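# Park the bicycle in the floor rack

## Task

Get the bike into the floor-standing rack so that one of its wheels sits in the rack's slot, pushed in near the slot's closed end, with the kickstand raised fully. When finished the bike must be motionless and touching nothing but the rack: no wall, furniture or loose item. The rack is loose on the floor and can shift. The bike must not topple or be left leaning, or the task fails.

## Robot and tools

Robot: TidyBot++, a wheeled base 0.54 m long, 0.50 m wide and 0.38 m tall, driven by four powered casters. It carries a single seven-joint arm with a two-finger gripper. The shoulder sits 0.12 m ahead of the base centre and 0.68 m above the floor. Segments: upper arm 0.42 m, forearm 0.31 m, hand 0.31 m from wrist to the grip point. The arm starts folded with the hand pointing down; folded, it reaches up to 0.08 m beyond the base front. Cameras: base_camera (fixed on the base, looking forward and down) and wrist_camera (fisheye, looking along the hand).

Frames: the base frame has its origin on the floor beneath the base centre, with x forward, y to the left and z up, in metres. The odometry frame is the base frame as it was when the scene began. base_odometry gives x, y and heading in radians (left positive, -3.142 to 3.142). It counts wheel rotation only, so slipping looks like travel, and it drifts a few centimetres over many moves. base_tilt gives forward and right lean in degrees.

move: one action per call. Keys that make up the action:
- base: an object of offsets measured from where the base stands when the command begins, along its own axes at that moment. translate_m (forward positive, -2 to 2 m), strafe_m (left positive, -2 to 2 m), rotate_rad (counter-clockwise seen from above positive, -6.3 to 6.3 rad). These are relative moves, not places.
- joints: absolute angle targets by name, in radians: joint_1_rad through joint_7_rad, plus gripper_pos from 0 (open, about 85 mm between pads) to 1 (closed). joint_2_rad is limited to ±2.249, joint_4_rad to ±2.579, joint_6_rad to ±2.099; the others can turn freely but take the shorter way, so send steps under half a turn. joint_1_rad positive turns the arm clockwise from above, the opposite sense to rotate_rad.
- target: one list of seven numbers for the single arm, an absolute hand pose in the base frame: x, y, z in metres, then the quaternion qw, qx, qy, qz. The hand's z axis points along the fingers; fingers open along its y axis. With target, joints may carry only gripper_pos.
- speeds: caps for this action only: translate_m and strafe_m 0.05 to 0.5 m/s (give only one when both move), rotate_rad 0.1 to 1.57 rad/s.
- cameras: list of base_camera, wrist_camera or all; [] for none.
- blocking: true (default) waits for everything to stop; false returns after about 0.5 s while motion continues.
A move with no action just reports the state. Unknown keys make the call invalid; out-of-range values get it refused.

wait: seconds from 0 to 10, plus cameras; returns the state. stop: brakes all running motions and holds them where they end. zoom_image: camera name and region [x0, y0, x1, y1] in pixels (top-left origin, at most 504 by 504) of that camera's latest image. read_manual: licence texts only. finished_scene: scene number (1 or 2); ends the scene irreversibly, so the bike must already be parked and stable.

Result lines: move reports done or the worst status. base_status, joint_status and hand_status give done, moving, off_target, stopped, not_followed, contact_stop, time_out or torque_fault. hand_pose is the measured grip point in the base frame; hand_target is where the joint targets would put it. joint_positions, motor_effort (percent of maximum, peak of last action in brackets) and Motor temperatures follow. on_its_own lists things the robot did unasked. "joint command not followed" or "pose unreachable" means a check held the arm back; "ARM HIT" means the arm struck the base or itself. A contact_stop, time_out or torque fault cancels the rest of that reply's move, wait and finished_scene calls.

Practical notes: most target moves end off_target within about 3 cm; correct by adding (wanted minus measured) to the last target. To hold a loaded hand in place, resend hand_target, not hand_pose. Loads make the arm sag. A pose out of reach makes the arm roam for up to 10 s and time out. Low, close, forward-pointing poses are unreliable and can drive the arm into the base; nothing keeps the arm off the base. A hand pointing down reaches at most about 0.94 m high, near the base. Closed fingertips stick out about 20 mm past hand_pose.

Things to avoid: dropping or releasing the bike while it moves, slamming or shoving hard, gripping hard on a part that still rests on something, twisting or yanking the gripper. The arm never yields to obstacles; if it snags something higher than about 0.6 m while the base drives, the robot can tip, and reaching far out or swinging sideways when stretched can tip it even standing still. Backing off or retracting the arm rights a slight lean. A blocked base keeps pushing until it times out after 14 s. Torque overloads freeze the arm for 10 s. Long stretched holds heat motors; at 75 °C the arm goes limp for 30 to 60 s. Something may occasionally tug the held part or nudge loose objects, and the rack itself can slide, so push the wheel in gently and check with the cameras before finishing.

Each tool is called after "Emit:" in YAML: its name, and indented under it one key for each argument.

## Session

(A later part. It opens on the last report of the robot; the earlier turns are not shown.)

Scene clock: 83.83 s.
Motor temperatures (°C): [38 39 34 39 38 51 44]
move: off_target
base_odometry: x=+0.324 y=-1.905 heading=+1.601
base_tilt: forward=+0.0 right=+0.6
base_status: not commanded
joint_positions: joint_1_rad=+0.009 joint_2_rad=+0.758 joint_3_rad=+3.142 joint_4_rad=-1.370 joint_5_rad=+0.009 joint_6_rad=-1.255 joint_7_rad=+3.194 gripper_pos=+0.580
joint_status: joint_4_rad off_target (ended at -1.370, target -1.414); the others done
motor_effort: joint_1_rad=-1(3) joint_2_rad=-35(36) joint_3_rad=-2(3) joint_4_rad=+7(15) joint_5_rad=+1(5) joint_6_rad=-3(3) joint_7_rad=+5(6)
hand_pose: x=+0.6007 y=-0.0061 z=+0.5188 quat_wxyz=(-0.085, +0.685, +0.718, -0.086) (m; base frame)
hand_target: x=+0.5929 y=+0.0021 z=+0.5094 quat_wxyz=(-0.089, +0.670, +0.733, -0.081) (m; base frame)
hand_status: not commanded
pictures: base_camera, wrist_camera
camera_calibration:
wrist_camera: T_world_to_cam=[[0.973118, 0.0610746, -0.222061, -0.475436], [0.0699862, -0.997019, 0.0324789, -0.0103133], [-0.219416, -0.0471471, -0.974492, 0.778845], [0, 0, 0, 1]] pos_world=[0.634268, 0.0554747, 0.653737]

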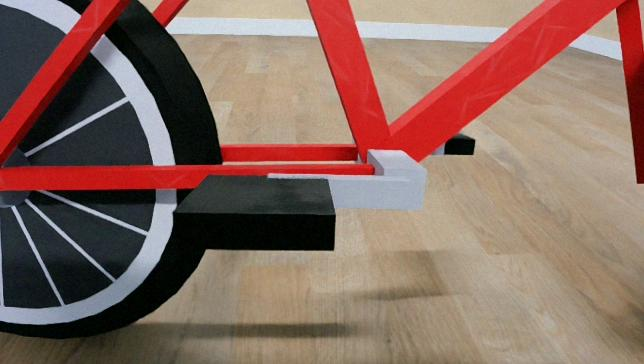

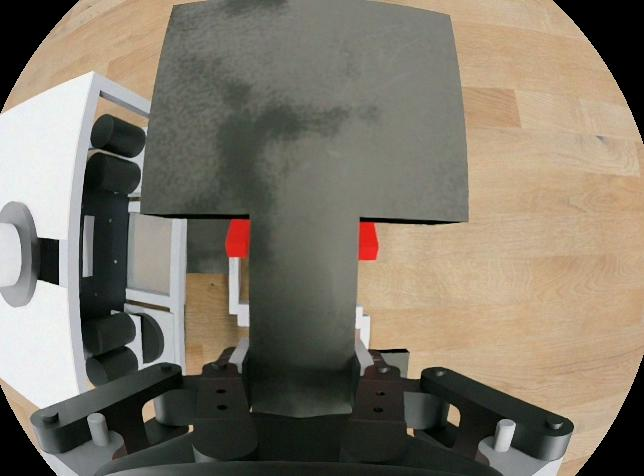

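Emit:
move:
  joints: {"joint_2_rad":0.628,"joint_4_rad":-1.631,"joint_6_rad":-1.053}
  cameras: []

Emit:
move:
  joints: {"joint_2_rad":0.511,"joint_4_rad":-1.831,"joint_6_rad":-0.9}

Scene clock: 85.13 s.
Motor temperatures (°C): [38 39 34 39 38 51 44]
move: off_target
base_odometry: x=+0.324 y=-1.905 heading=+1.601
base_tilt: forward=+0.0 right=+0.6
base_status: not commanded
joint_positions: joint_1_rad=+0.009 joint_2_rad=+0.629 joint_3_rad=+3.143 joint_4_rad=-1.589 joint_5_rad=+0.009 joint_6_rad=-1.099 joint_7_rad=+3.194 gripper_pos=+0.580
joint_status: joint_4_rad off_target (ended at -1.589, target -1.631); the others done
motor_effort: joint_1_rad=-5(5) joint_2_rad=-30(36) joint_3_rad=-5(5) joint_4_rad=+6(9) joint_5_rad=+3(3) joint_6_rad=-2(3) joint_7_rad=+8(8)
hand_pose: x=+0.5634 y=-0.0060 z=+0.5262 quat_wxyz=(-0.060, +0.688, +0.721, -0.063) (m; base frame)
hand_target: x=+0.5562 y=+0.0021 z=+0.5158 quat_wxyz=(-0.063, +0.672, +0.735, -0.057) (m; base frame)
hand_status: not commanded
pictures: none
No camera images: "cameras" was empty.

Scene clock: 86.30 s.
Motor temperatures (°C): [38 39 34 39 38 51 44]
move: off_target
base_odometry: x=+0.324 y=-1.905 heading=+1.601
base_tilt: forward=+0.0 right=+0.6
base_status: not commanded
joint_positions: joint_1_rad=+0.010 joint_2_rad=+0.506 joint_3_rad=+3.145 joint_4_rad=-1.791 joint_5_rad=+0.009 joint_6_rad=-0.949 joint_7_rad=+3.194 gripper_pos=+0.580
joint_status: joint_4_rad off_target (ended at -1.791, target -1.831); the others done
motor_effort: joint_1_rad=-5(6) joint_2_rad=-24(31) joint_3_rad=-5(6) joint_4_rad=+7(8) joint_5_rad=+3(4) joint_6_rad=-1(3) joint_7_rad=+7(8)
hand_pose: x=+0.5254 y=-0.0066 z=+0.5313 quat_wxyz=(-0.035, +0.690, +0.722, -0.039) (m; base frame)
hand_target: x=+0.5190 y=+0.0020 z=+0.5200 quat_wxyz=(-0.037, +0.674, +0.737, -0.034) (m; base frame)
hand_status: not commanded
pictures: base_camera, wrist_camera
camera_calibration:
wrist_camera: T_world_to_cam=[[0.994367, 0.05992, -0.0874314, -0.482036], [0.0638576, -0.997034, 0.0429546, -0.00829454], [-0.0845982, -0.0482958, -0.995244, 0.714642], [0, 0, 0, 1]] pos_world=[0.540307, 0.0551279, 0.669455]

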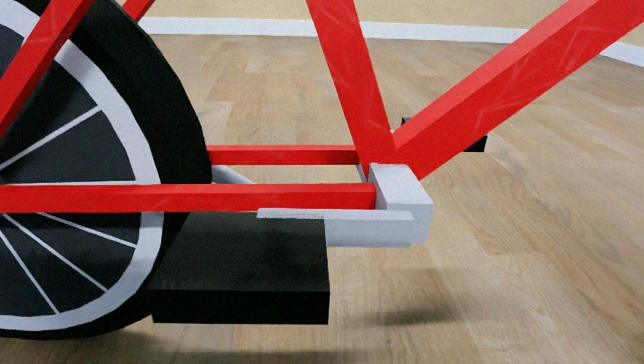

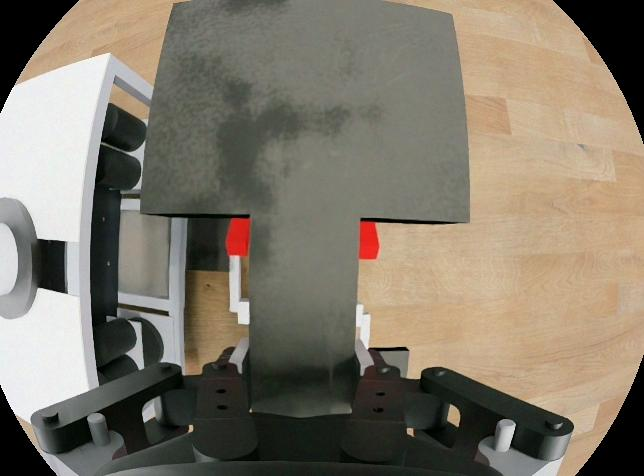

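Emit:
move:
  joints: {"joint_2_rad":0.403,"joint_4_rad":-2.04,"joint_6_rad":-0.745}

Emit:
zoom_image:
  camera: "wrist_camera"
  region: [200, 0, 450, 60]

Scene clock: 87.60 s.
Motor temperatures (°C): [38 39 34 39 38 51 44]
move: off_target
base_odometry: x=+0.324 y=-1.905 heading=+1.601
base_tilt: forward=+0.0 right=+0.6
base_status: not commanded
joint_positions: joint_1_rad=+0.010 joint_2_rad=+0.381 joint_3_rad=+3.147 joint_4_rad=-1.997 joint_5_rad=+0.009 joint_6_rad=-0.793 joint_7_rad=+3.194 gripper_pos=+0.580
joint_status: joint_4_rad off_target (ended at -1.997, target -2.040); the others done
motor_effort: joint_1_rad=-5(6) joint_2_rad=-16(25) joint_3_rad=-4(6) joint_4_rad=+5(7) joint_5_rad=+2(4) joint_6_rad=+0(1) joint_7_rad=+5(7)
hand_pose: x=+0.4838 y=-0.0068 z=+0.5340 quat_wxyz=(-0.008, +0.692, +0.722, -0.013) (m; base frame)
hand_target: x=+0.4717 y=+0.0020 z=+0.5172 quat_wxyz=(-0.017, +0.674, +0.738, -0.015) (m; base frame)
hand_status: not commanded
pictures: base_camera, wrist_camera
camera_calibration:
wrist_camera: T_world_to_cam=[[0.99822, 0.0583684, -0.0122078, -0.482494], [0.0588904, -0.99711, 0.0479926, -0.00626329], [-0.00937131, -0.0486261, -0.998773, 0.679309], [0, 0, 0, 1]] pos_world=[0.48837, 0.0549494, 0.672886]

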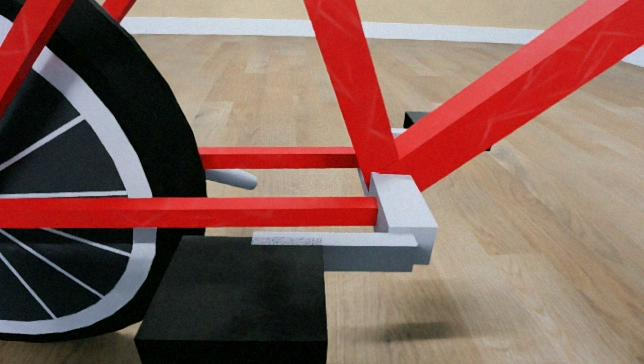

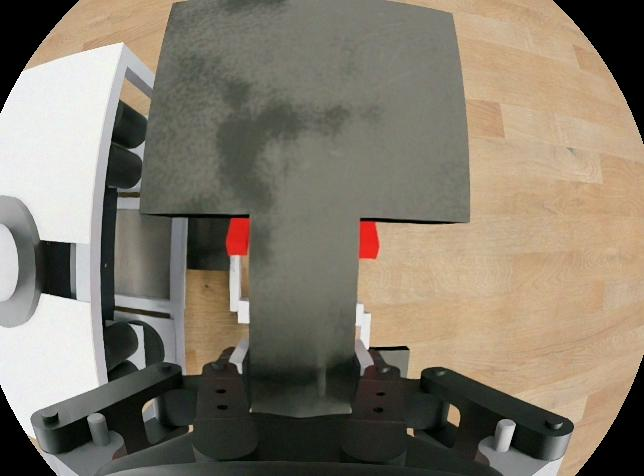

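Scaled by 2.016.

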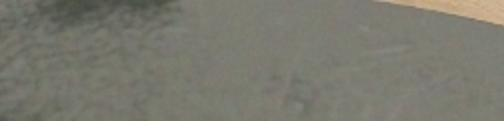

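Emit:
move:
  base: {"translate_m": -0.05}
  joints: {"joint_2_rad":0.51,"joint_4_rad":-1.87,"joint_6_rad":-0.804}

Emit:
move:
  base: {"translate_m": -0.05}
  joints: {"joint_2_rad":0.602,"joint_4_rad":-1.695,"joint_6_rad":-0.887}

Scene clock: 89.60 s.
Motor temperatures (°C): [38 39 34 39 38 51 44]
move: off_target
base_odometry: x=+0.325 y=-1.955 heading=+1.601
base_tilt: forward=+0.0 right=+0.6
base_status: done
joint_positions: joint_1_rad=+0.011 joint_2_rad=+0.451 joint_3_rad=+3.148 joint_4_rad=-1.874 joint_5_rad=+0.009 joint_6_rad=-0.825 joint_7_rad=+3.194 gripper_pos=+0.580
joint_status: joint_2_rad off_target (ended at +0.451, target +0.510); the others done
motor_effort: joint_1_rad=-4(6) joint_2_rad=-22(24) joint_3_rad=-3(6) joint_4_rad=+12(12) joint_5_rad=-1(3) joint_6_rad=+8(8) joint_7_rad=+3(5)
hand_pose: x=+0.5286 y=-0.0082 z=+0.5339 quat_wxyz=(+0.000, +0.692, +0.722, -0.007) (m; base frame)
hand_target: x=+0.5281 y=+0.0021 z=+0.5105 quat_wxyz=(-0.016, +0.674, +0.738, -0.014) (m; base frame)
hand_status: not commanded
pictures: base_camera, wrist_camera
camera_calibration:
wrist_camera: T_world_to_cam=[[0.998341, 0.0570291, 0.00798361, -0.538016], [0.0565552, -0.997119, 0.0505411, -0.0103913], [0.0108429, -0.0500058, -0.99869, 0.668815], [0, 0, 0, 1]] pos_world=[0.530459, 0.0537657, 0.672759]

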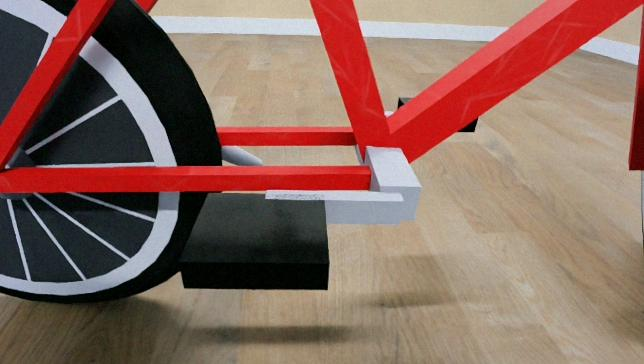

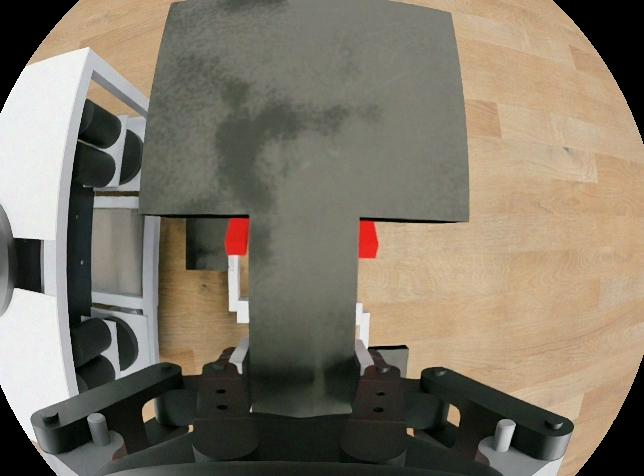

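Scene clock: 90.73 s.
Motor temperatures (°C): [38 39 34 39 38 51 44]
move: off_target
base_odometry: x=+0.327 y=-2.005 heading=+1.601
base_tilt: forward=+0.0 right=+0.6
base_status: done
joint_positions: joint_1_rad=+0.011 joint_2_rad=+0.543 joint_3_rad=+3.148 joint_4_rad=-1.706 joint_5_rad=+0.009 joint_6_rad=-0.900 joint_7_rad=+3.194 gripper_pos=+0.580
joint_status: joint_2_rad off_target (ended at +0.543, target +0.602); the others done
motor_effort: joint_1_rad=-2(5) joint_2_rad=-26(28) joint_3_rad=-1(5) joint_4_rad=+14(15) joint_5_rad=-1(3) joint_6_rad=+9(10) joint_7_rad=+1(3)
hand_pose: x=+0.5787 y=-0.0091 z=+0.5335 quat_wxyz=(+0.001, +0.692, +0.722, -0.007) (m; base frame)
hand_target: x=+0.5791 y=+0.0021 z=+0.5088 quat_wxyz=(-0.016, +0.675, +0.738, -0.014) (m; base frame)
hand_status: not commanded
pictures: base_camera, wrist_camera
camera_calibration:
wrist_camera: T_world_to_cam=[[0.998343, 0.0568038, 0.0091723, -0.588535], [0.0562575, -0.99708, 0.0516362, -0.0145402], [0.0120786, -0.0510346, -0.998624, 0.667096], [0, 0, 0, 1]] pos_world=[0.580321, 0.0529782, 0.672327]

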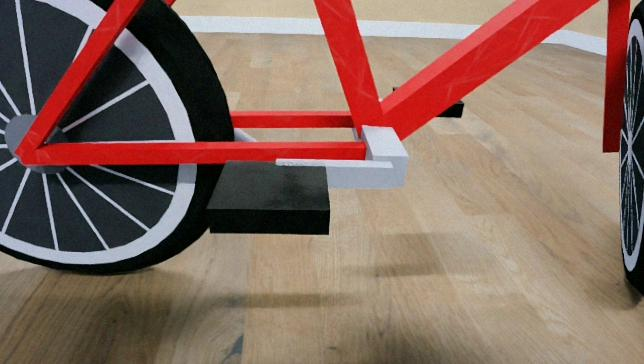

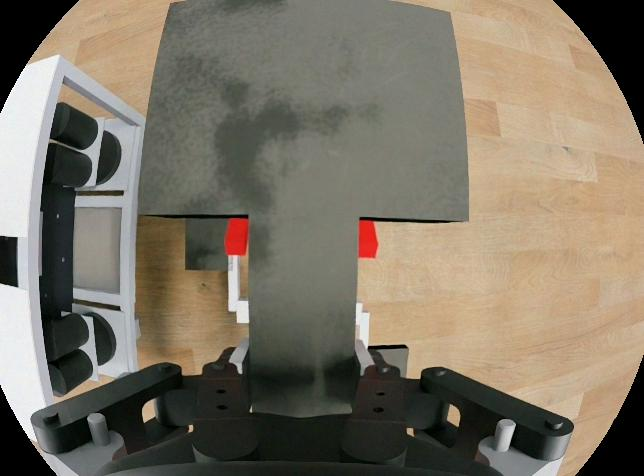

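Emit:
move:
  base: {"translate_m": -0.05}
  joints: {"joint_2_rad":0.755,"joint_4_rad":-1.405,"joint_6_rad":-1.05}
  cameras: []

Emit:
move:
  base: {"translate_m": -0.05}
  joints: {"joint_2_rad":0.87,"joint_4_rad":-1.18,"joint_6_rad":-1.165}

Emit:
zoom_image:
  camera: "base_camera"
  region: [0, 0, 300, 300]

Emit:
zoom_image:
  camera: "base_camera"
  region: [400, 0, 644, 300]

Scene clock: 92.37 s.
Motor temperatures (°C): [38 39 34 39 38 51 44]
move: off_target
base_odometry: x=+0.328 y=-2.055 heading=+1.601
base_tilt: forward=+0.0 right=+0.6
base_status: done
joint_positions: joint_1_rad=+0.011 joint_2_rad=+0.693 joint_3_rad=+3.147 joint_4_rad=-1.418 joint_5_rad=+0.009 joint_6_rad=-1.066 joint_7_rad=+3.196 gripper_pos=+0.580
joint_status: joint_2_rad off_target (ended at +0.693, target +0.755); the others done
motor_effort: joint_1_rad=-1(3) joint_2_rad=-32(32) joint_3_rad=+0(3) joint_4_rad=+15(16) joint_5_rad=-2(4) joint_6_rad=+10(11) joint_7_rad=+0(2)
hand_pose: x=+0.6463 y=-0.0098 z=+0.5327 quat_wxyz=(-0.009, +0.691, +0.722, -0.016) (m; base frame)
hand_target: x=+0.6474 y=+0.0022 z=+0.5030 quat_wxyz=(-0.026, +0.674, +0.738, -0.023) (m; base frame)
hand_status: not commanded
pictures: none
No camera images: "cameras" was empty.

Scene clock: 93.60 s.
Motor temperatures (°C): [38 39 34 39 38 51 44]
move: off_target
base_odometry: x=+0.330 y=-2.105 heading=+1.601
base_tilt: forward=+0.0 right=+0.6
base_status: done
joint_positions: joint_1_rad=+0.010 joint_2_rad=+0.805 joint_3_rad=+3.146 joint_4_rad=-1.192 joint_5_rad=+0.009 joint_6_rad=-1.181 joint_7_rad=+3.198 gripper_pos=+0.580
joint_status: joint_2_rad off_target (ended at +0.805, target +0.870); the others done
motor_effort: joint_1_rad=-1(2) joint_2_rad=-35(36) joint_3_rad=+0(2) joint_4_rad=+16(16) joint_5_rad=-2(4) joint_6_rad=+10(11) joint_7_rad=+0(1)
hand_pose: x=+0.6974 y=-0.0098 z=+0.5325 quat_wxyz=(-0.009, +0.690, +0.723, -0.017) (m; base frame)
hand_target: x=+0.6967 y=+0.0022 z=+0.4977 quat_wxyz=(-0.027, +0.674, +0.738, -0.024) (m; base frame)
hand_status: not commanded
pictures: base_camera, wrist_camera
camera_calibration:
wrist_camera: T_world_to_cam=[[0.997946, 0.0612177, -0.0188881, -0.691768], [0.0621077, -0.996775, 0.050816, -0.0255449], [-0.0157164, -0.0518847, -0.998529, 0.683877], [0, 0, 0, 1]] pos_world=[0.702681, 0.0523686, 0.671103]

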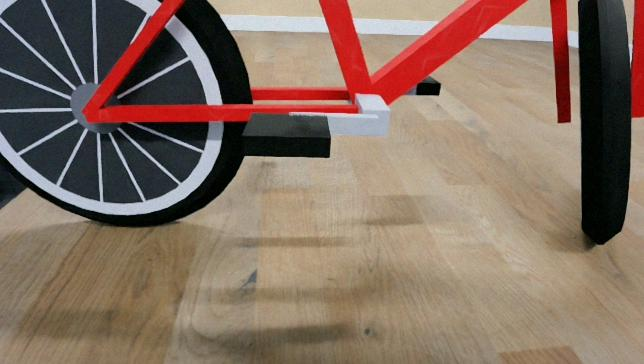

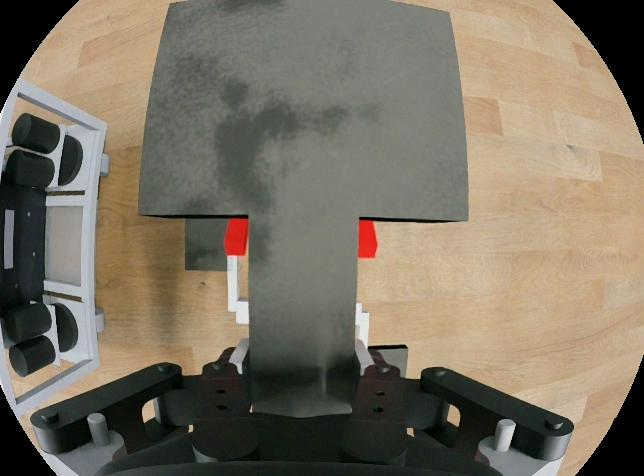

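Scaled by 1.680.

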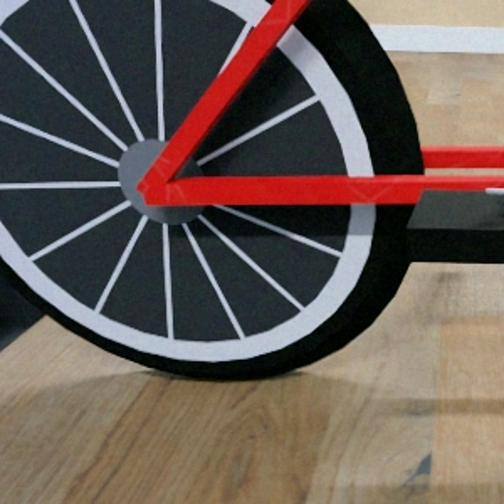

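Scaled by 1.680.

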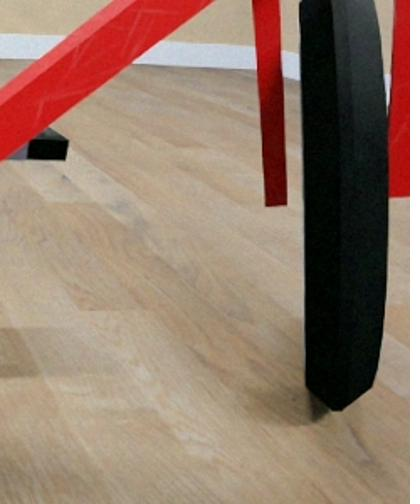

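Emit:
move:
  joints: {"joint_2_rad":0.835,"joint_4_rad":-1.137,"joint_6_rad":-1.242,"gripper_pos":0.95}
  cameras: ["base_camera"]

Emit:
move:
  joints: {"joint_2_rad":0.801,"joint_4_rad":-1.0945,"joint_6_rad":-1.32}
  cameras: ["base_camera"]

Scene clock: 95.87 s.
Motor temperatures (°C): [38 39 34 39 38 51 44]
move: off_target
base_odometry: x=+0.330 y=-2.105 heading=+1.601
base_tilt: forward=+0.0 right=+0.6
base_status: not commanded
joint_positions: joint_1_rad=+0.010 joint_2_rad=+0.822 joint_3_rad=+3.146 joint_4_rad=-1.155 joint_5_rad=+0.009 joint_6_rad=-1.212 joint_7_rad=+3.198 gripper_pos=+0.580
joint_status: gripper_pos off_target (ended at +0.580, target +0.950); the others done
motor_effort: joint_1_rad=+0(1) joint_2_rad=-45(45) joint_3_rad=+0(1) joint_4_rad=+17(18) joint_5_rad=-1(2) joint_6_rad=+3(10) joint_7_rad=+0(1)
hand_pose: x=+0.7012 y=-0.0095 z=+0.5329 quat_wxyz=(-0.013, +0.690, +0.723, -0.021) (m; base frame)
hand_target: x=+0.6978 y=+0.0021 z=+0.5310 quat_wxyz=(-0.027, +0.674, +0.738, -0.024) (m; base frame)
hand_status: not commanded
pictures: base_camera

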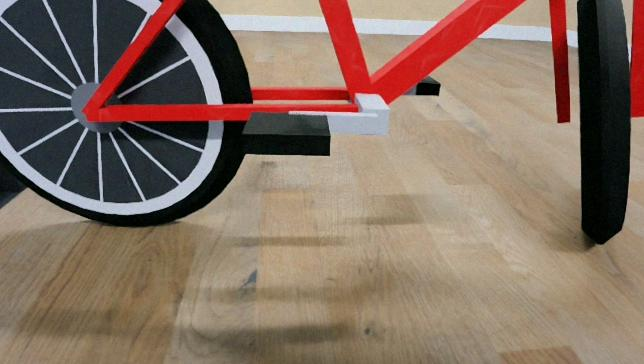

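Scene clock: 96.57 s.
Motor temperatures (°C): [38 39 34 39 38 51 44]
move: done
base_odometry: x=+0.330 y=-2.105 heading=+1.601
base_tilt: forward=+0.0 right=+0.6
base_status: not commanded
joint_positions: joint_1_rad=+0.009 joint_2_rad=+0.839 joint_3_rad=+3.146 joint_4_rad=-1.119 joint_5_rad=+0.009 joint_6_rad=-1.243 joint_7_rad=+3.198 gripper_pos=+0.580
joint_status: all done
motor_effort: joint_1_rad=+1(2) joint_2_rad=-55(56) joint_3_rad=+0(1) joint_4_rad=+18(19) joint_5_rad=+1(2) joint_6_rad=-5(5) joint_7_rad=+2(2)
hand_pose: x=+0.7046 y=-0.0090 z=+0.5333 quat_wxyz=(-0.018, +0.690, +0.723, -0.025) (m; base frame)
hand_target: x=+0.6961 y=+0.0021 z=+0.5639 quat_wxyz=(-0.028, +0.674, +0.738, -0.025) (m; base frame)
hand_status: not commanded
pictures: base_camera

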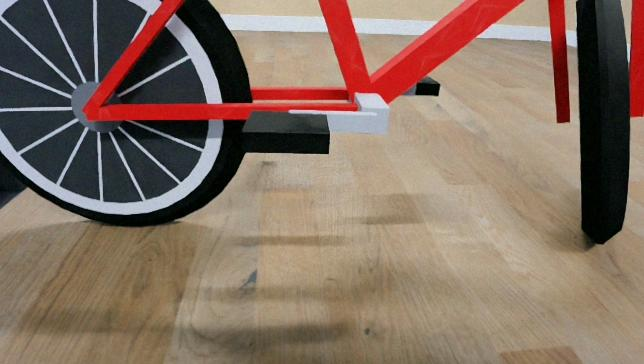

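Emit:
move:
  base: {"rotate_rad": 0.0875}
  joints: {"joint_1_rad":0.107,"joint_7_rad":3.25}
  cameras: ["base_camera"]

Emit:
move:
  base: {"rotate_rad": 0.0875}
  joints: {"joint_1_rad":0.214,"joint_7_rad":3.269}
  cameras: ["base_camera"]

Scene clock: 97.67 s.
Motor temperatures (°C): [38 39 34 39 38 51 44]
move: done
base_odometry: x=+0.330 y=-2.105 heading=+1.688
base_tilt: forward=+0.0 right=+0.6
base_status: done
joint_positions: joint_1_rad=+0.099 joint_2_rad=+0.841 joint_3_rad=+3.151 joint_4_rad=-1.116 joint_5_rad=+0.007 joint_6_rad=-1.249 joint_7_rad=+3.202 gripper_pos=+0.580
joint_status: all done
motor_effort: joint_1_rad=-2(8) joint_2_rad=-55(56) joint_3_rad=-1(6) joint_4_rad=+18(19) joint_5_rad=+1(4) joint_6_rad=-7(7) joint_7_rad=+3(8)
hand_pose: x=+0.7005 y=-0.0634 z=+0.5333 quat_wxyz=(-0.020, +0.722, +0.691, -0.026) (m; base frame)
hand_target: x=+0.6930 y=-0.0595 z=+0.5639 quat_wxyz=(-0.029, +0.706, +0.708, -0.023) (m; base frame)
hand_status: not commanded
pictures: base_camera

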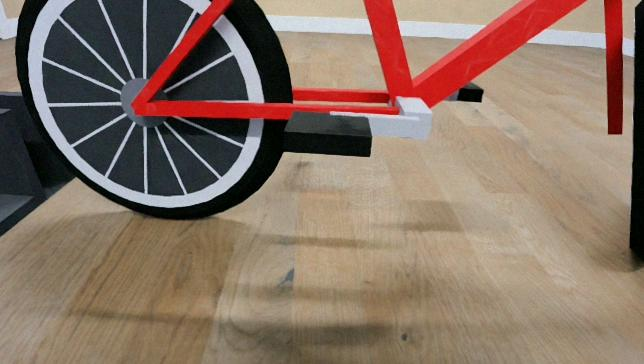

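Scene clock: 98.70 s.
Motor temperatures (°C): [38 39 34 39 38 51 44]
move: done
base_odometry: x=+0.330 y=-2.105 heading=+1.776
base_tilt: forward=+0.0 right=+0.6
base_status: done
joint_positions: joint_1_rad=+0.201 joint_2_rad=+0.842 joint_3_rad=+3.150 joint_4_rad=-1.113 joint_5_rad=+0.005 joint_6_rad=-1.251 joint_7_rad=+3.214 gripper_pos=+0.580
joint_status: all done
motor_effort: joint_1_rad=+0(7) joint_2_rad=-56(57) joint_3_rad=-1(5) joint_4_rad=+17(19) joint_5_rad=+1(4) joint_6_rad=-9(9) joint_7_rad=+3(7)
hand_pose: x=+0.6917 y=-0.1212 z=+0.5335 quat_wxyz=(-0.022, +0.752, +0.658, -0.024) (m; base frame)
hand_target: x=+0.6833 y=-0.1205 z=+0.5639 quat_wxyz=(-0.031, +0.736, +0.676, -0.021) (m; base frame)
hand_status: not commanded
pictures: base_camera

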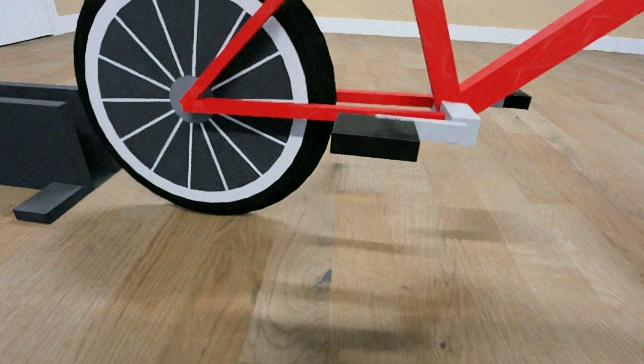

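Emit:
move:
  base: {"rotate_rad": 0.0875}
  joints: {"joint_1_rad":0.321,"joint_7_rad":3.288}
  cameras: []

Emit:
move:
  base: {"rotate_rad": 0.0875}
  joints: {"joint_1_rad":0.428,"joint_7_rad":3.307}

Emit:
zoom_image:
  camera: "base_camera"
  region: [0, 30, 300, 260]

Scene clock: 99.93 s.
Motor temperatures (°C): [38 40 34 39 38 51 44]
move: done
base_odometry: x=+0.330 y=-2.106 heading=+1.863
base_tilt: forward=+0.0 right=+0.6
base_status: done
joint_positions: joint_1_rad=+0.306 joint_2_rad=+0.844 joint_3_rad=+3.149 joint_4_rad=-1.109 joint_5_rad=+0.002 joint_6_rad=-1.252 joint_7_rad=+3.231 gripper_pos=+0.580
joint_status: all done
motor_effort: joint_1_rad=+0(6) joint_2_rad=-56(57) joint_3_rad=-1(6) joint_4_rad=+16(18) joint_5_rad=+1(3) joint_6_rad=-10(11) joint_7_rad=+3(7)
hand_pose: x=+0.6771 y=-0.1798 z=+0.5336 quat_wxyz=(-0.024, +0.780, +0.624, -0.021) (m; base frame)
hand_target: x=+0.6673 y=-0.1801 z=+0.5639 quat_wxyz=(-0.032, +0.765, +0.643, -0.019) (m; base frame)
hand_status: not commanded
pictures: none
No camera images: "cameras" was empty.

Scene clock: 101.03 s.
Motor temperatures (°C): [38 40 34 39 38 51 44]
move: done
base_odometry: x=+0.330 y=-2.106 heading=+1.950
base_tilt: forward=+0.0 right=+0.6
base_status: done
joint_positions: joint_1_rad=+0.412 joint_2_rad=+0.845 joint_3_rad=+3.148 joint_4_rad=-1.105 joint_5_rad=+0.001 joint_6_rad=-1.253 joint_7_rad=+3.250 gripper_pos=+0.580
joint_status: all done
motor_effort: joint_1_rad=+0(6) joint_2_rad=-56(57) joint_3_rad=-1(5) joint_4_rad=+16(18) joint_5_rad=+1(3) joint_6_rad=-12(12) joint_7_rad=+3(8)
hand_pose: x=+0.6566 y=-0.2372 z=+0.5338 quat_wxyz=(-0.025, +0.807, +0.590, -0.018) (m; base frame)
hand_target: x=+0.6449 y=-0.2376 z=+0.5639 quat_wxyz=(-0.033, +0.793, +0.608, -0.017) (m; base frame)
hand_status: not commanded
pictures: base_camera, wrist_camera
camera_calibration:
wrist_camera: T_world_to_cam=[[0.956503, -0.288359, -0.0441627, -0.679301], [-0.286766, -0.957203, 0.0390751, -0.00501778], [-0.0535404, -0.0247111, -0.99826, 0.703919], [0, 0, 0, 1]] pos_world=[0.686003, -0.183291, 0.672891]

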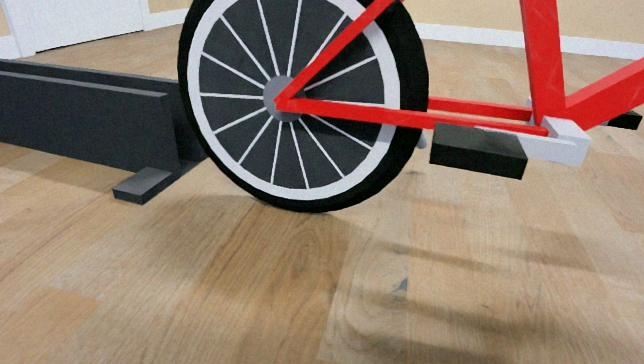

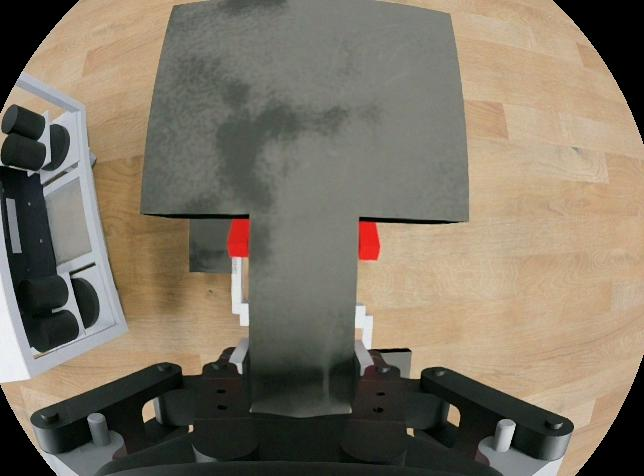

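Scaled by 1.680.

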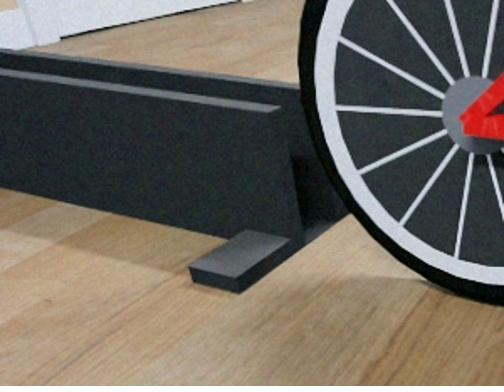

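Emit:
zoom_image:
  camera: "base_camera"
  region: [130, 60, 250, 200]

Emit:
zoom_image:
  camera: "base_camera"
  region: [0, 40, 130, 190]

Scaled by 3.600.

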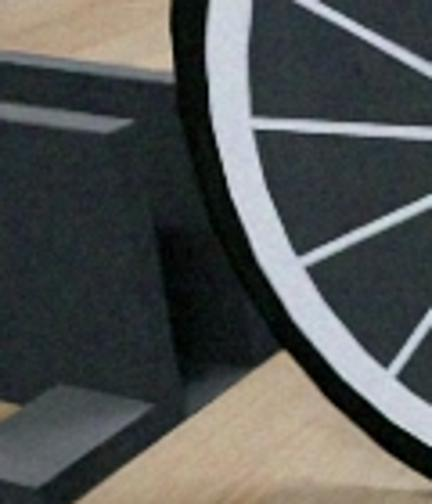

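Scaled by 3.360.

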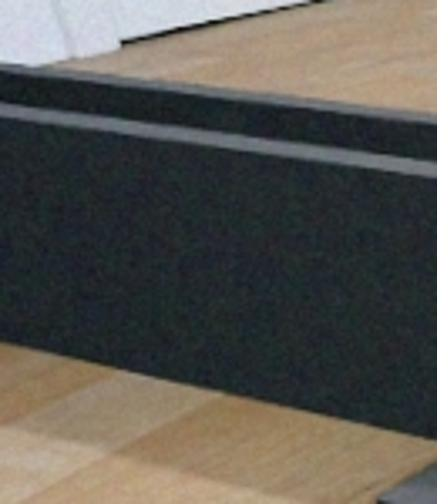

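Emit:
move:
  base: {"translate_m": 0.047, "strafe_m": -0.0171}
  joints: {"joint_2_rad":0.702,"joint_4_rad":-1.317,"joint_6_rad":-1.196}
  cameras: ["base_camera"]

Emit:
move:
  base: {"translate_m": 0.047, "strafe_m": -0.0171}
  joints: {"joint_2_rad":0.5995,"joint_4_rad":-1.524,"joint_6_rad":-1.0915,"joint_1_rad":0.439,"joint_7_rad":3.318}
  cameras: ["base_camera"]

Emit:
move:
  base: {"translate_m": 0.047, "strafe_m": -0.0171}
  joints: {"joint_2_rad":0.506,"joint_4_rad":-1.708,"joint_6_rad":-1.001,"joint_1_rad":0.45,"joint_7_rad":3.33}
  cameras: ["base_camera"]

Scene clock: 103.97 s.
Motor temperatures (°C): [38 40 34 39 38 51 44]
move: off_target
base_odometry: x=+0.329 y=-2.055 heading=+1.951
base_tilt: forward=+0.0 right=+0.6
base_status: done
joint_positions: joint_1_rad=+0.418 joint_2_rad=+0.757 joint_3_rad=+3.148 joint_4_rad=-1.289 joint_5_rad=+0.001 joint_6_rad=-1.172 joint_7_rad=+3.250 gripper_pos=+0.580
joint_status: joint_2_rad off_target (ended at +0.757, target +0.702); the others done
motor_effort: joint_1_rad=-1(2) joint_2_rad=-46(57) joint_3_rad=-1(3) joint_4_rad=+11(19) joint_5_rad=+0(2) joint_6_rad=-12(12) joint_7_rad=+5(5)
hand_pose: x=+0.6159 y=-0.2229 z=+0.5332 quat_wxyz=(-0.032, +0.808, +0.587, -0.021) (m; base frame)
hand_target: x=+0.6040 y=-0.2189 z=+0.5564 quat_wxyz=(-0.033, +0.793, +0.609, -0.017) (m; base frame)
hand_status: not commanded
pictures: base_camera

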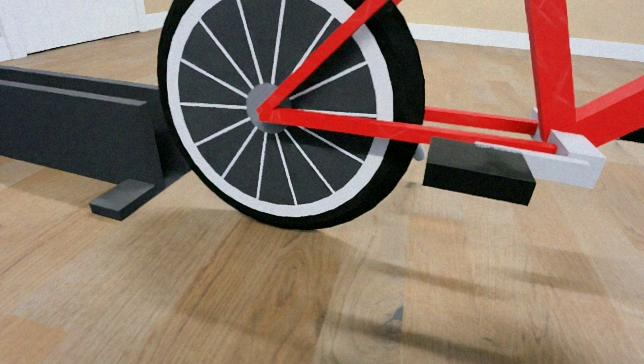

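Scene clock: 105.17 s.
Motor temperatures (°C): [38 40 34 39 38 51 44]
move: off_target
base_odometry: x=+0.327 y=-2.005 heading=+1.952
base_tilt: forward=+0.0 right=+0.6
base_status: done
joint_positions: joint_1_rad=+0.425 joint_2_rad=+0.654 joint_3_rad=+3.148 joint_4_rad=-1.495 joint_5_rad=+0.001 joint_6_rad=-1.072 joint_7_rad=+3.253 gripper_pos=+0.580
joint_status: joint_2_rad off_target (ended at +0.654, target +0.600); the others done
motor_effort: joint_1_rad=-1(3) joint_2_rad=-42(47) joint_3_rad=-1(3) joint_4_rad=+10(13) joint_5_rad=+2(3) joint_6_rad=-12(12) joint_7_rad=+4(5)
hand_pose: x=+0.5686 y=-0.2057 z=+0.5333 quat_wxyz=(-0.034, +0.810, +0.586, -0.022) (m; base frame)
hand_target: x=+0.5563 y=-0.2030 z=+0.5537 quat_wxyz=(-0.033, +0.793, +0.609, -0.016) (m; base frame)
hand_status: not commanded
pictures: base_camera

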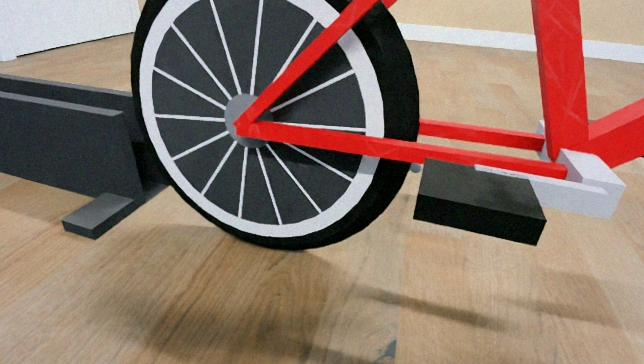

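Scene clock: 106.30 s.
Motor temperatures (°C): [38 40 34 39 38 51 44]
move: off_target
base_odometry: x=+0.325 y=-1.955 heading=+1.953
base_tilt: forward=+0.0 right=+0.6
base_status: done
joint_positions: joint_1_rad=+0.435 joint_2_rad=+0.559 joint_3_rad=+3.148 joint_4_rad=-1.680 joint_5_rad=+0.001 joint_6_rad=-0.984 joint_7_rad=+3.261 gripper_pos=+0.580
joint_status: joint_2_rad off_target (ended at +0.559, target +0.506); the others done
motor_effort: joint_1_rad=-1(2) joint_2_rad=-38(43) joint_3_rad=-2(3) joint_4_rad=+10(12) joint_5_rad=+2(3) joint_6_rad=-11(12) joint_7_rad=+4(5)
hand_pose: x=+0.5215 y=-0.1890 z=+0.5335 quat_wxyz=(-0.035, +0.810, +0.585, -0.021) (m; base frame)
hand_target: x=+0.5095 y=-0.1863 z=+0.5509 quat_wxyz=(-0.033, +0.792, +0.609, -0.016) (m; base frame)
hand_status: not commanded
pictures: base_camera

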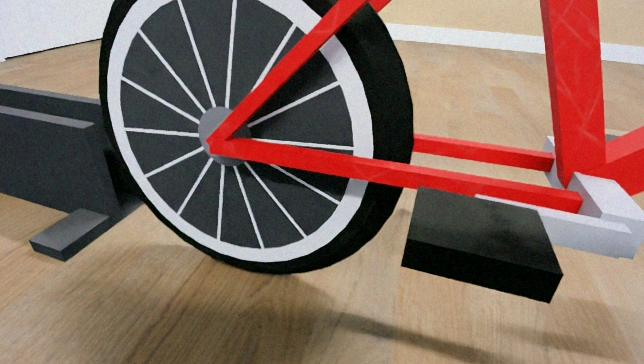

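Emit:
move:

Scene clock: 106.93 s.
Motor temperatures (°C): [38 40 34 39 38 51 44]
base_odometry: x=+0.325 y=-1.955 heading=+1.953
base_tilt: forward=+0.0 right=+0.6
base_status: done
joint_positions: joint_1_rad=+0.435 joint_2_rad=+0.559 joint_3_rad=+3.148 joint_4_rad=-1.680 joint_5_rad=+0.001 joint_6_rad=-0.984 joint_7_rad=+3.261 gripper_pos=+0.580
joint_status: joint_2_rad off_target (ended at +0.559, target +0.506); the others done
motor_effort: joint_1_rad=-1(2) joint_2_rad=-38(43) joint_3_rad=-2(3) joint_4_rad=+10(12) joint_5_rad=+1(3) joint_6_rad=-11(12) joint_7_rad=+4(5)
hand_pose: x=+0.5215 y=-0.1890 z=+0.5335 quat_wxyz=(-0.035, +0.810, +0.585, -0.021) (m; base frame)
hand_target: x=+0.5095 y=-0.1863 z=+0.5509 quat_wxyz=(-0.033, +0.792, +0.609, -0.016) (m; base frame)
hand_status: not commanded
pictures: base_camera, wrist_camera
camera_calibration:
wrist_camera: T_world_to_cam=[[0.9517, -0.300368, -0.0636102, -0.525592], [-0.298723, -0.953728, 0.0341741, 0.0118872], [-0.0709316, -0.0135216, -0.99739, 0.708249], [0, 0, 0, 1]] pos_world=[0.553994, -0.136957, 0.672561]

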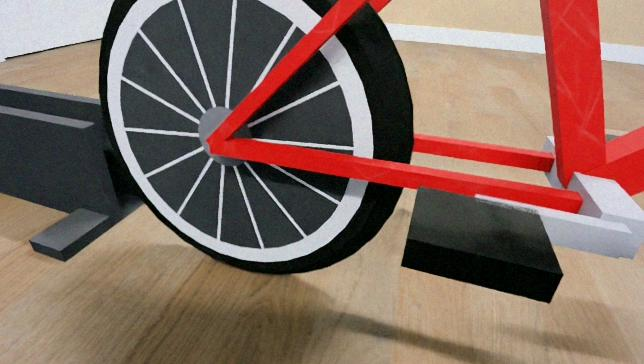

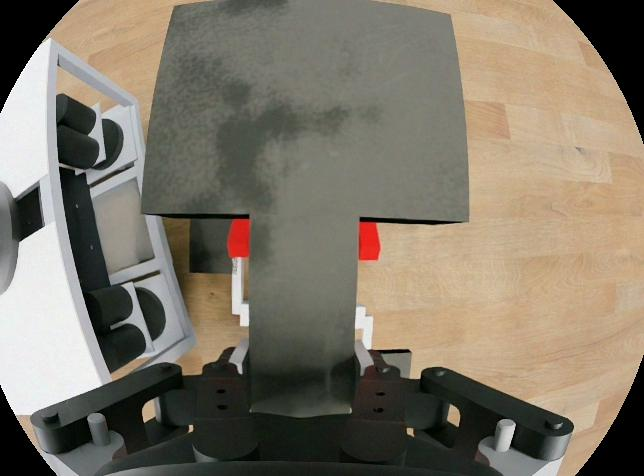

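Emit:
move:
  joints: {"joint_2_rad":0.43,"joint_4_rad":-1.646,"joint_6_rad":-1.14}

Emit:
move:
  joints: {"joint_2_rad":0.355,"joint_4_rad":-1.585,"joint_6_rad":-1.27}

Scene clock: 107.93 s.
Motor temperatures (°C): [38 40 34 39 38 51 44]
move: off_target
base_odometry: x=+0.325 y=-1.955 heading=+1.953
base_tilt: forward=+0.0 right=+0.6
base_status: not commanded
joint_positions: joint_1_rad=+0.437 joint_2_rad=+0.558 joint_3_rad=+3.147 joint_4_rad=-1.675 joint_5_rad=+0.001 joint_6_rad=-1.019 joint_7_rad=+3.266 gripper_pos=+0.581
joint_status: joint_2_rad off_target (ended at +0.558, target +0.430); joint_6_rad off_target (ended at -1.019, target -1.140); the others done
motor_effort: joint_1_rad=-1(1) joint_2_rad=-57(57) joint_3_rad=-2(2) joint_4_rad=+18(18) joint_5_rad=+1(4) joint_6_rad=-17(18) joint_7_rad=+4(4)
hand_pose: x=+0.5140 y=-0.1857 z=+0.5363 quat_wxyz=(-0.047, +0.808, +0.586, -0.028) (m; base frame)
hand_target: x=+0.5047 y=-0.1841 z=+0.6017 quat_wxyz=(-0.033, +0.792, +0.609, -0.016) (m; base frame)
hand_status: not commanded
pictures: base_camera, wrist_camera
camera_calibration:
wrist_camera: T_world_to_cam=[[0.951109, -0.294908, -0.0917691, -0.500924], [-0.293464, -0.955525, 0.0291567, 0.0123688], [-0.0962862, -0.000800255, -0.995353, 0.724848], [0, 0, 0, 1]] pos_world=[0.549856, -0.135328, 0.67515]

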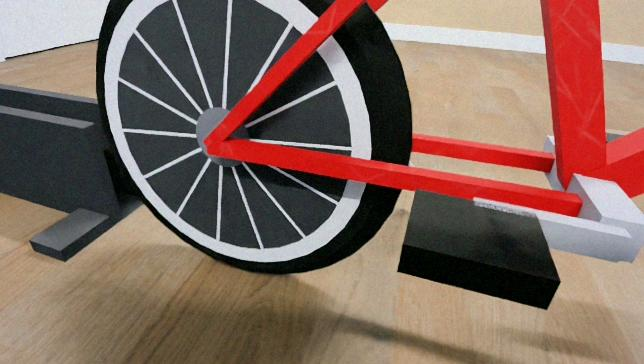

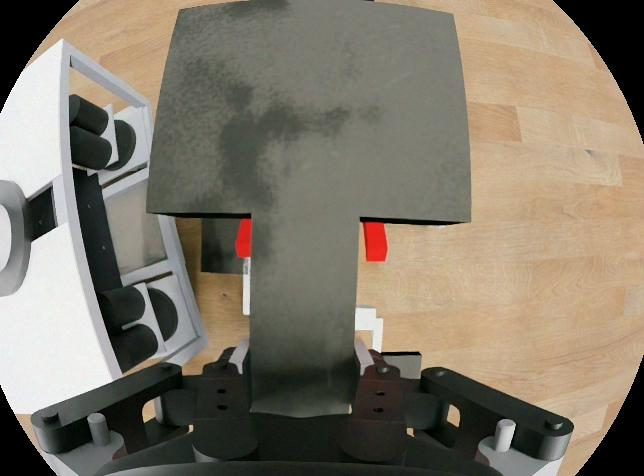

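Scene clock: 109.10 s.
Motor temperatures (°C): [38 40 34 39 38 51 44]
move: off_target
base_odometry: x=+0.325 y=-1.955 heading=+1.953
base_tilt: forward=+0.0 right=+0.6
base_status: not commanded
joint_positions: joint_1_rad=+0.436 joint_2_rad=+0.568 joint_3_rad=+3.132 joint_4_rad=-1.666 joint_5_rad=+0.001 joint_6_rad=-1.118 joint_7_rad=+3.312 gripper_pos=+0.581
joint_status: joint_2_rad off_target (ended at +0.568, target +0.355); joint_4_rad off_target (ended at -1.666, target -1.585); joint_6_rad off_target (ended at -1.118, target -1.270)
motor_effort: joint_1_rad=+3(5) joint_2_rad=-76(77) joint_3_rad=+3(4) joint_4_rad=+28(29) joint_5_rad=+1(3) joint_6_rad=-20(23) joint_7_rad=-1(4)
hand_pose: x=+0.4918 y=-0.1682 z=+0.5386 quat_wxyz=(-0.094, +0.788, +0.607, -0.047) (m; base frame)
hand_target: x=+0.4964 y=-0.1801 z=+0.6523 quat_wxyz=(-0.031, +0.792, +0.609, -0.015) (m; base frame)
hand_status: not commanded
pictures: base_camera, wrist_camera
camera_calibration:
wrist_camera: T_world_to_cam=[[0.954413, -0.232158, -0.187614, -0.413827], [-0.236801, -0.971555, -0.00240845, 0.00899532], [-0.181718, 0.0467257, -0.98224, 0.767947], [0, 0, 0, 1]] pos_world=[0.536642, -0.123216, 0.67669]

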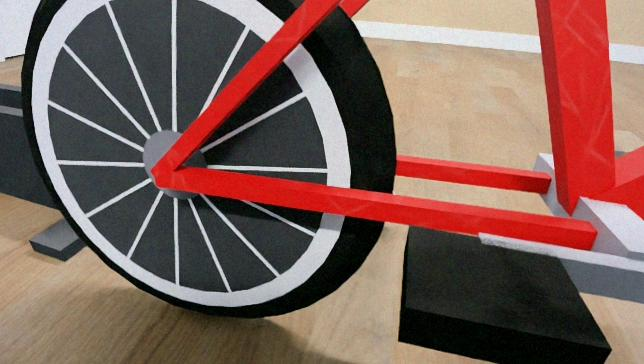

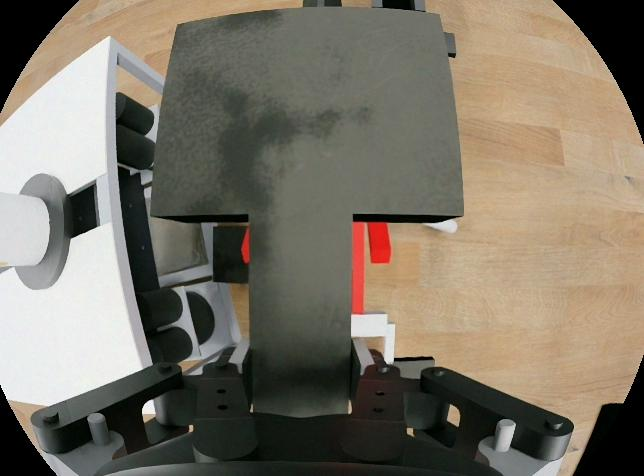

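Emit:
move:
  joints: {"joint_6_rad":-1.14}

Scene clock: 109.90 s.
Motor temperatures (°C): [38 41 34 39 38 51 44]
move: done
base_odometry: x=+0.325 y=-1.955 heading=+1.953
base_tilt: forward=+0.0 right=+0.7
base_status: not commanded
joint_positions: joint_1_rad=+0.435 joint_2_rad=+0.562 joint_3_rad=+3.131 joint_4_rad=-1.668 joint_5_rad=+0.003 joint_6_rad=-1.080 joint_7_rad=+3.318 gripper_pos=+0.586
joint_status: all done
motor_effort: joint_1_rad=+2(6) joint_2_rad=-72(76) joint_3_rad=+1(5) joint_4_rad=+28(31) joint_5_rad=+1(6) joint_6_rad=-14(21) joint_7_rad=+0(3)
hand_pose: x=+0.5023 y=-0.1728 z=+0.5384 quat_wxyz=(-0.075, +0.786, +0.612, -0.038) (m; base frame)
hand_target: x=+0.5328 y=-0.1976 z=+0.6522 quat_wxyz=(+0.027, +0.792, +0.609, +0.014) (m; base frame)
hand_status: not commanded
pictures: base_camera, wrist_camera
camera_calibration:
wrist_camera: T_world_to_cam=[[0.963024, -0.2262, -0.146351, -0.45049], [-0.227784, -0.973693, 0.00606395, -0.0024282], [-0.143873, 0.0274968, -0.989214, 0.751393], [0, 0, 0, 1]] pos_world=[0.541385, -0.124926, 0.677373]

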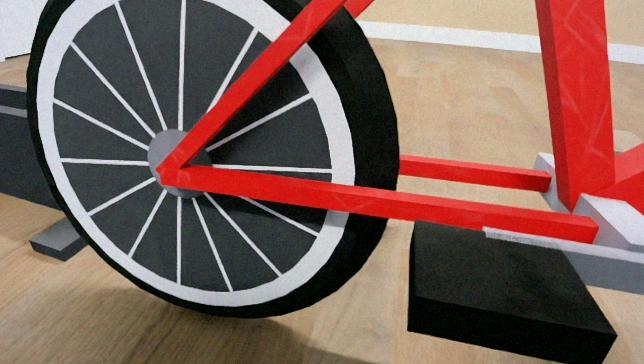

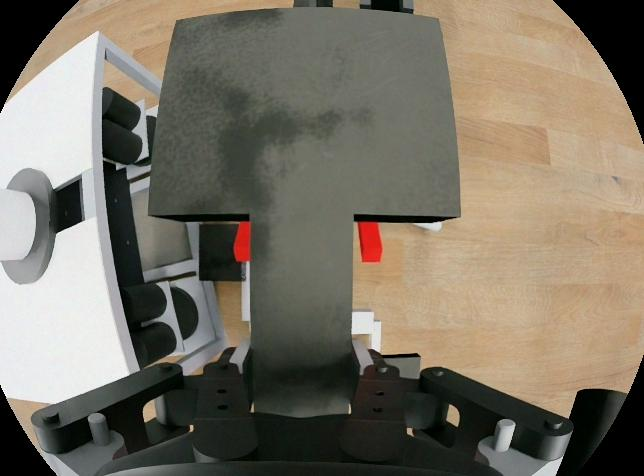

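Emit:
move:
  joints: {"joint_2_rad":0.29,"joint_4_rad":-1.56,"joint_6_rad":-1.06}

Scene clock: 110.83 s.
Motor temperatures (°C): [38 41 34 39 38 51 44]
move: off_target
base_odometry: x=+0.325 y=-1.955 heading=+1.953
base_tilt: forward=+0.0 right=+0.6
base_status: not commanded
joint_positions: joint_1_rad=+0.435 joint_2_rad=+0.558 joint_3_rad=+3.131 joint_4_rad=-1.673 joint_5_rad=+0.003 joint_6_rad=-1.071 joint_7_rad=+3.318 gripper_pos=+0.587
joint_status: joint_2_rad off_target (ended at +0.558, target +0.290); joint_4_rad off_target (ended at -1.673, target -1.560); the others done
motor_effort: joint_1_rad=+2(2) joint_2_rad=-79(80) joint_3_rad=+1(1) joint_4_rad=+36(37) joint_5_rad=-1(3) joint_6_rad=-7(14) joint_7_rad=-1(2)
hand_pose: x=+0.5028 y=-0.1731 z=+0.5388 quat_wxyz=(-0.072, +0.787, +0.612, -0.036) (m; base frame)
hand_target: x=+0.5647 y=-0.2130 z=+0.6954 quat_wxyz=(+0.103, +0.788, +0.605, +0.052) (m; base frame)
hand_status: not commanded
pictures: base_camera, wrist_camera
camera_calibration:
wrist_camera: T_world_to_cam=[[0.963892, -0.226935, -0.139327, -0.455278], [-0.22811, -0.973605, 0.00769485, -0.00340307], [-0.137396, 0.0243649, -0.990216, 0.748545], [0, 0, 0, 1]] pos_world=[0.54091, -0.12487, 0.677815]

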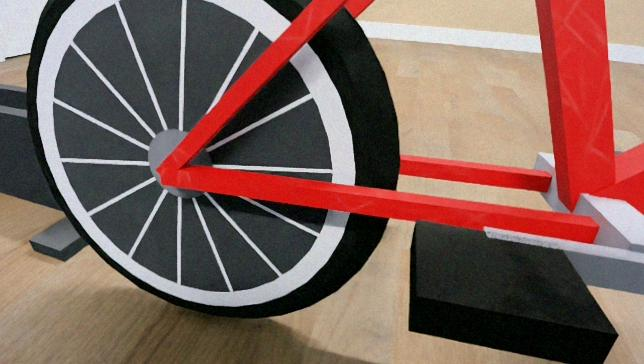

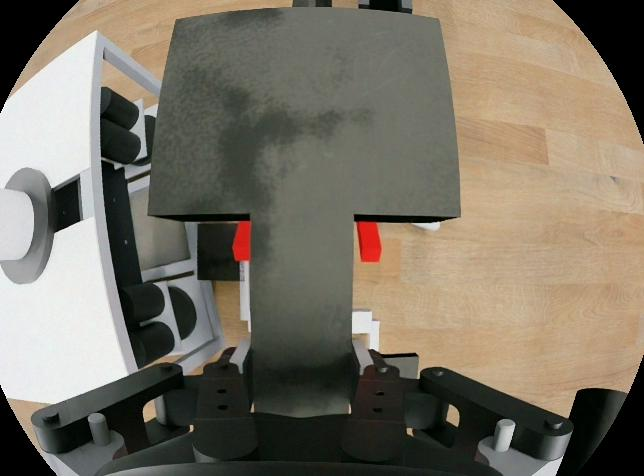

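Emit:
move:
  joints: {"joint_2_rad":0.29,"joint_4_rad":-1.56,"joint_6_rad":-0.88}

Scene clock: 111.97 s.
Motor temperatures (°C): [38 41 34 39 38 51 44]
move: off_target
base_odometry: x=+0.325 y=-1.955 heading=+1.953
base_tilt: forward=+0.0 right=+0.6
base_status: not commanded
joint_positions: joint_1_rad=+0.437 joint_2_rad=+0.537 joint_3_rad=+3.135 joint_4_rad=-1.692 joint_5_rad=+0.012 joint_6_rad=-0.952 joint_7_rad=+3.331 gripper_pos=+0.587
joint_status: joint_2_rad off_target (ended at +0.537, target +0.290); joint_4_rad off_target (ended at -1.692, target -1.560); the others done
motor_effort: joint_1_rad=+1(5) joint_2_rad=-77(80) joint_3_rad=+0(4) joint_4_rad=+41(42) joint_5_rad=-3(9) joint_6_rad=+6(6) joint_7_rad=-2(4)
hand_pose: x=+0.5291 y=-0.1899 z=+0.5402 quat_wxyz=(-0.016, +0.785, +0.619, -0.011) (m; base frame)
hand_target: x=+0.6125 y=-0.2360 z=+0.7131 quat_wxyz=(+0.182, +0.776, +0.597, +0.092) (m; base frame)
hand_status: not commanded
pictures: base_camera, wrist_camera
camera_calibration:
wrist_camera: T_world_to_cam=[[0.975757, -0.217829, -0.0211961, -0.552602], [-0.216907, -0.975416, 0.0389303, -0.0369179], [-0.0291552, -0.0333889, -0.999017, 0.690523], [0, 0, 0, 1]] pos_world=[0.551329, -0.133327, 0.679569]

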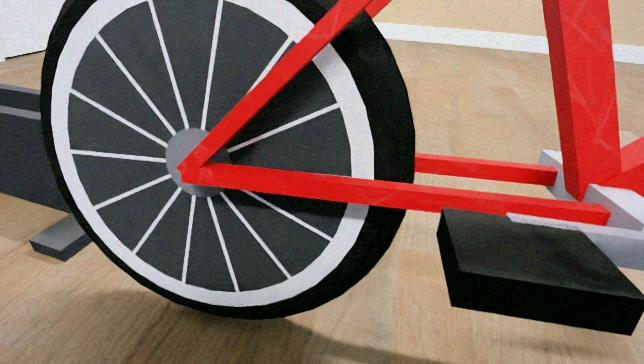

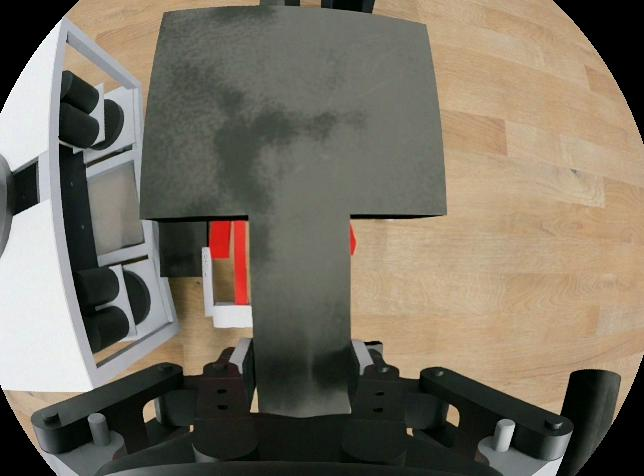

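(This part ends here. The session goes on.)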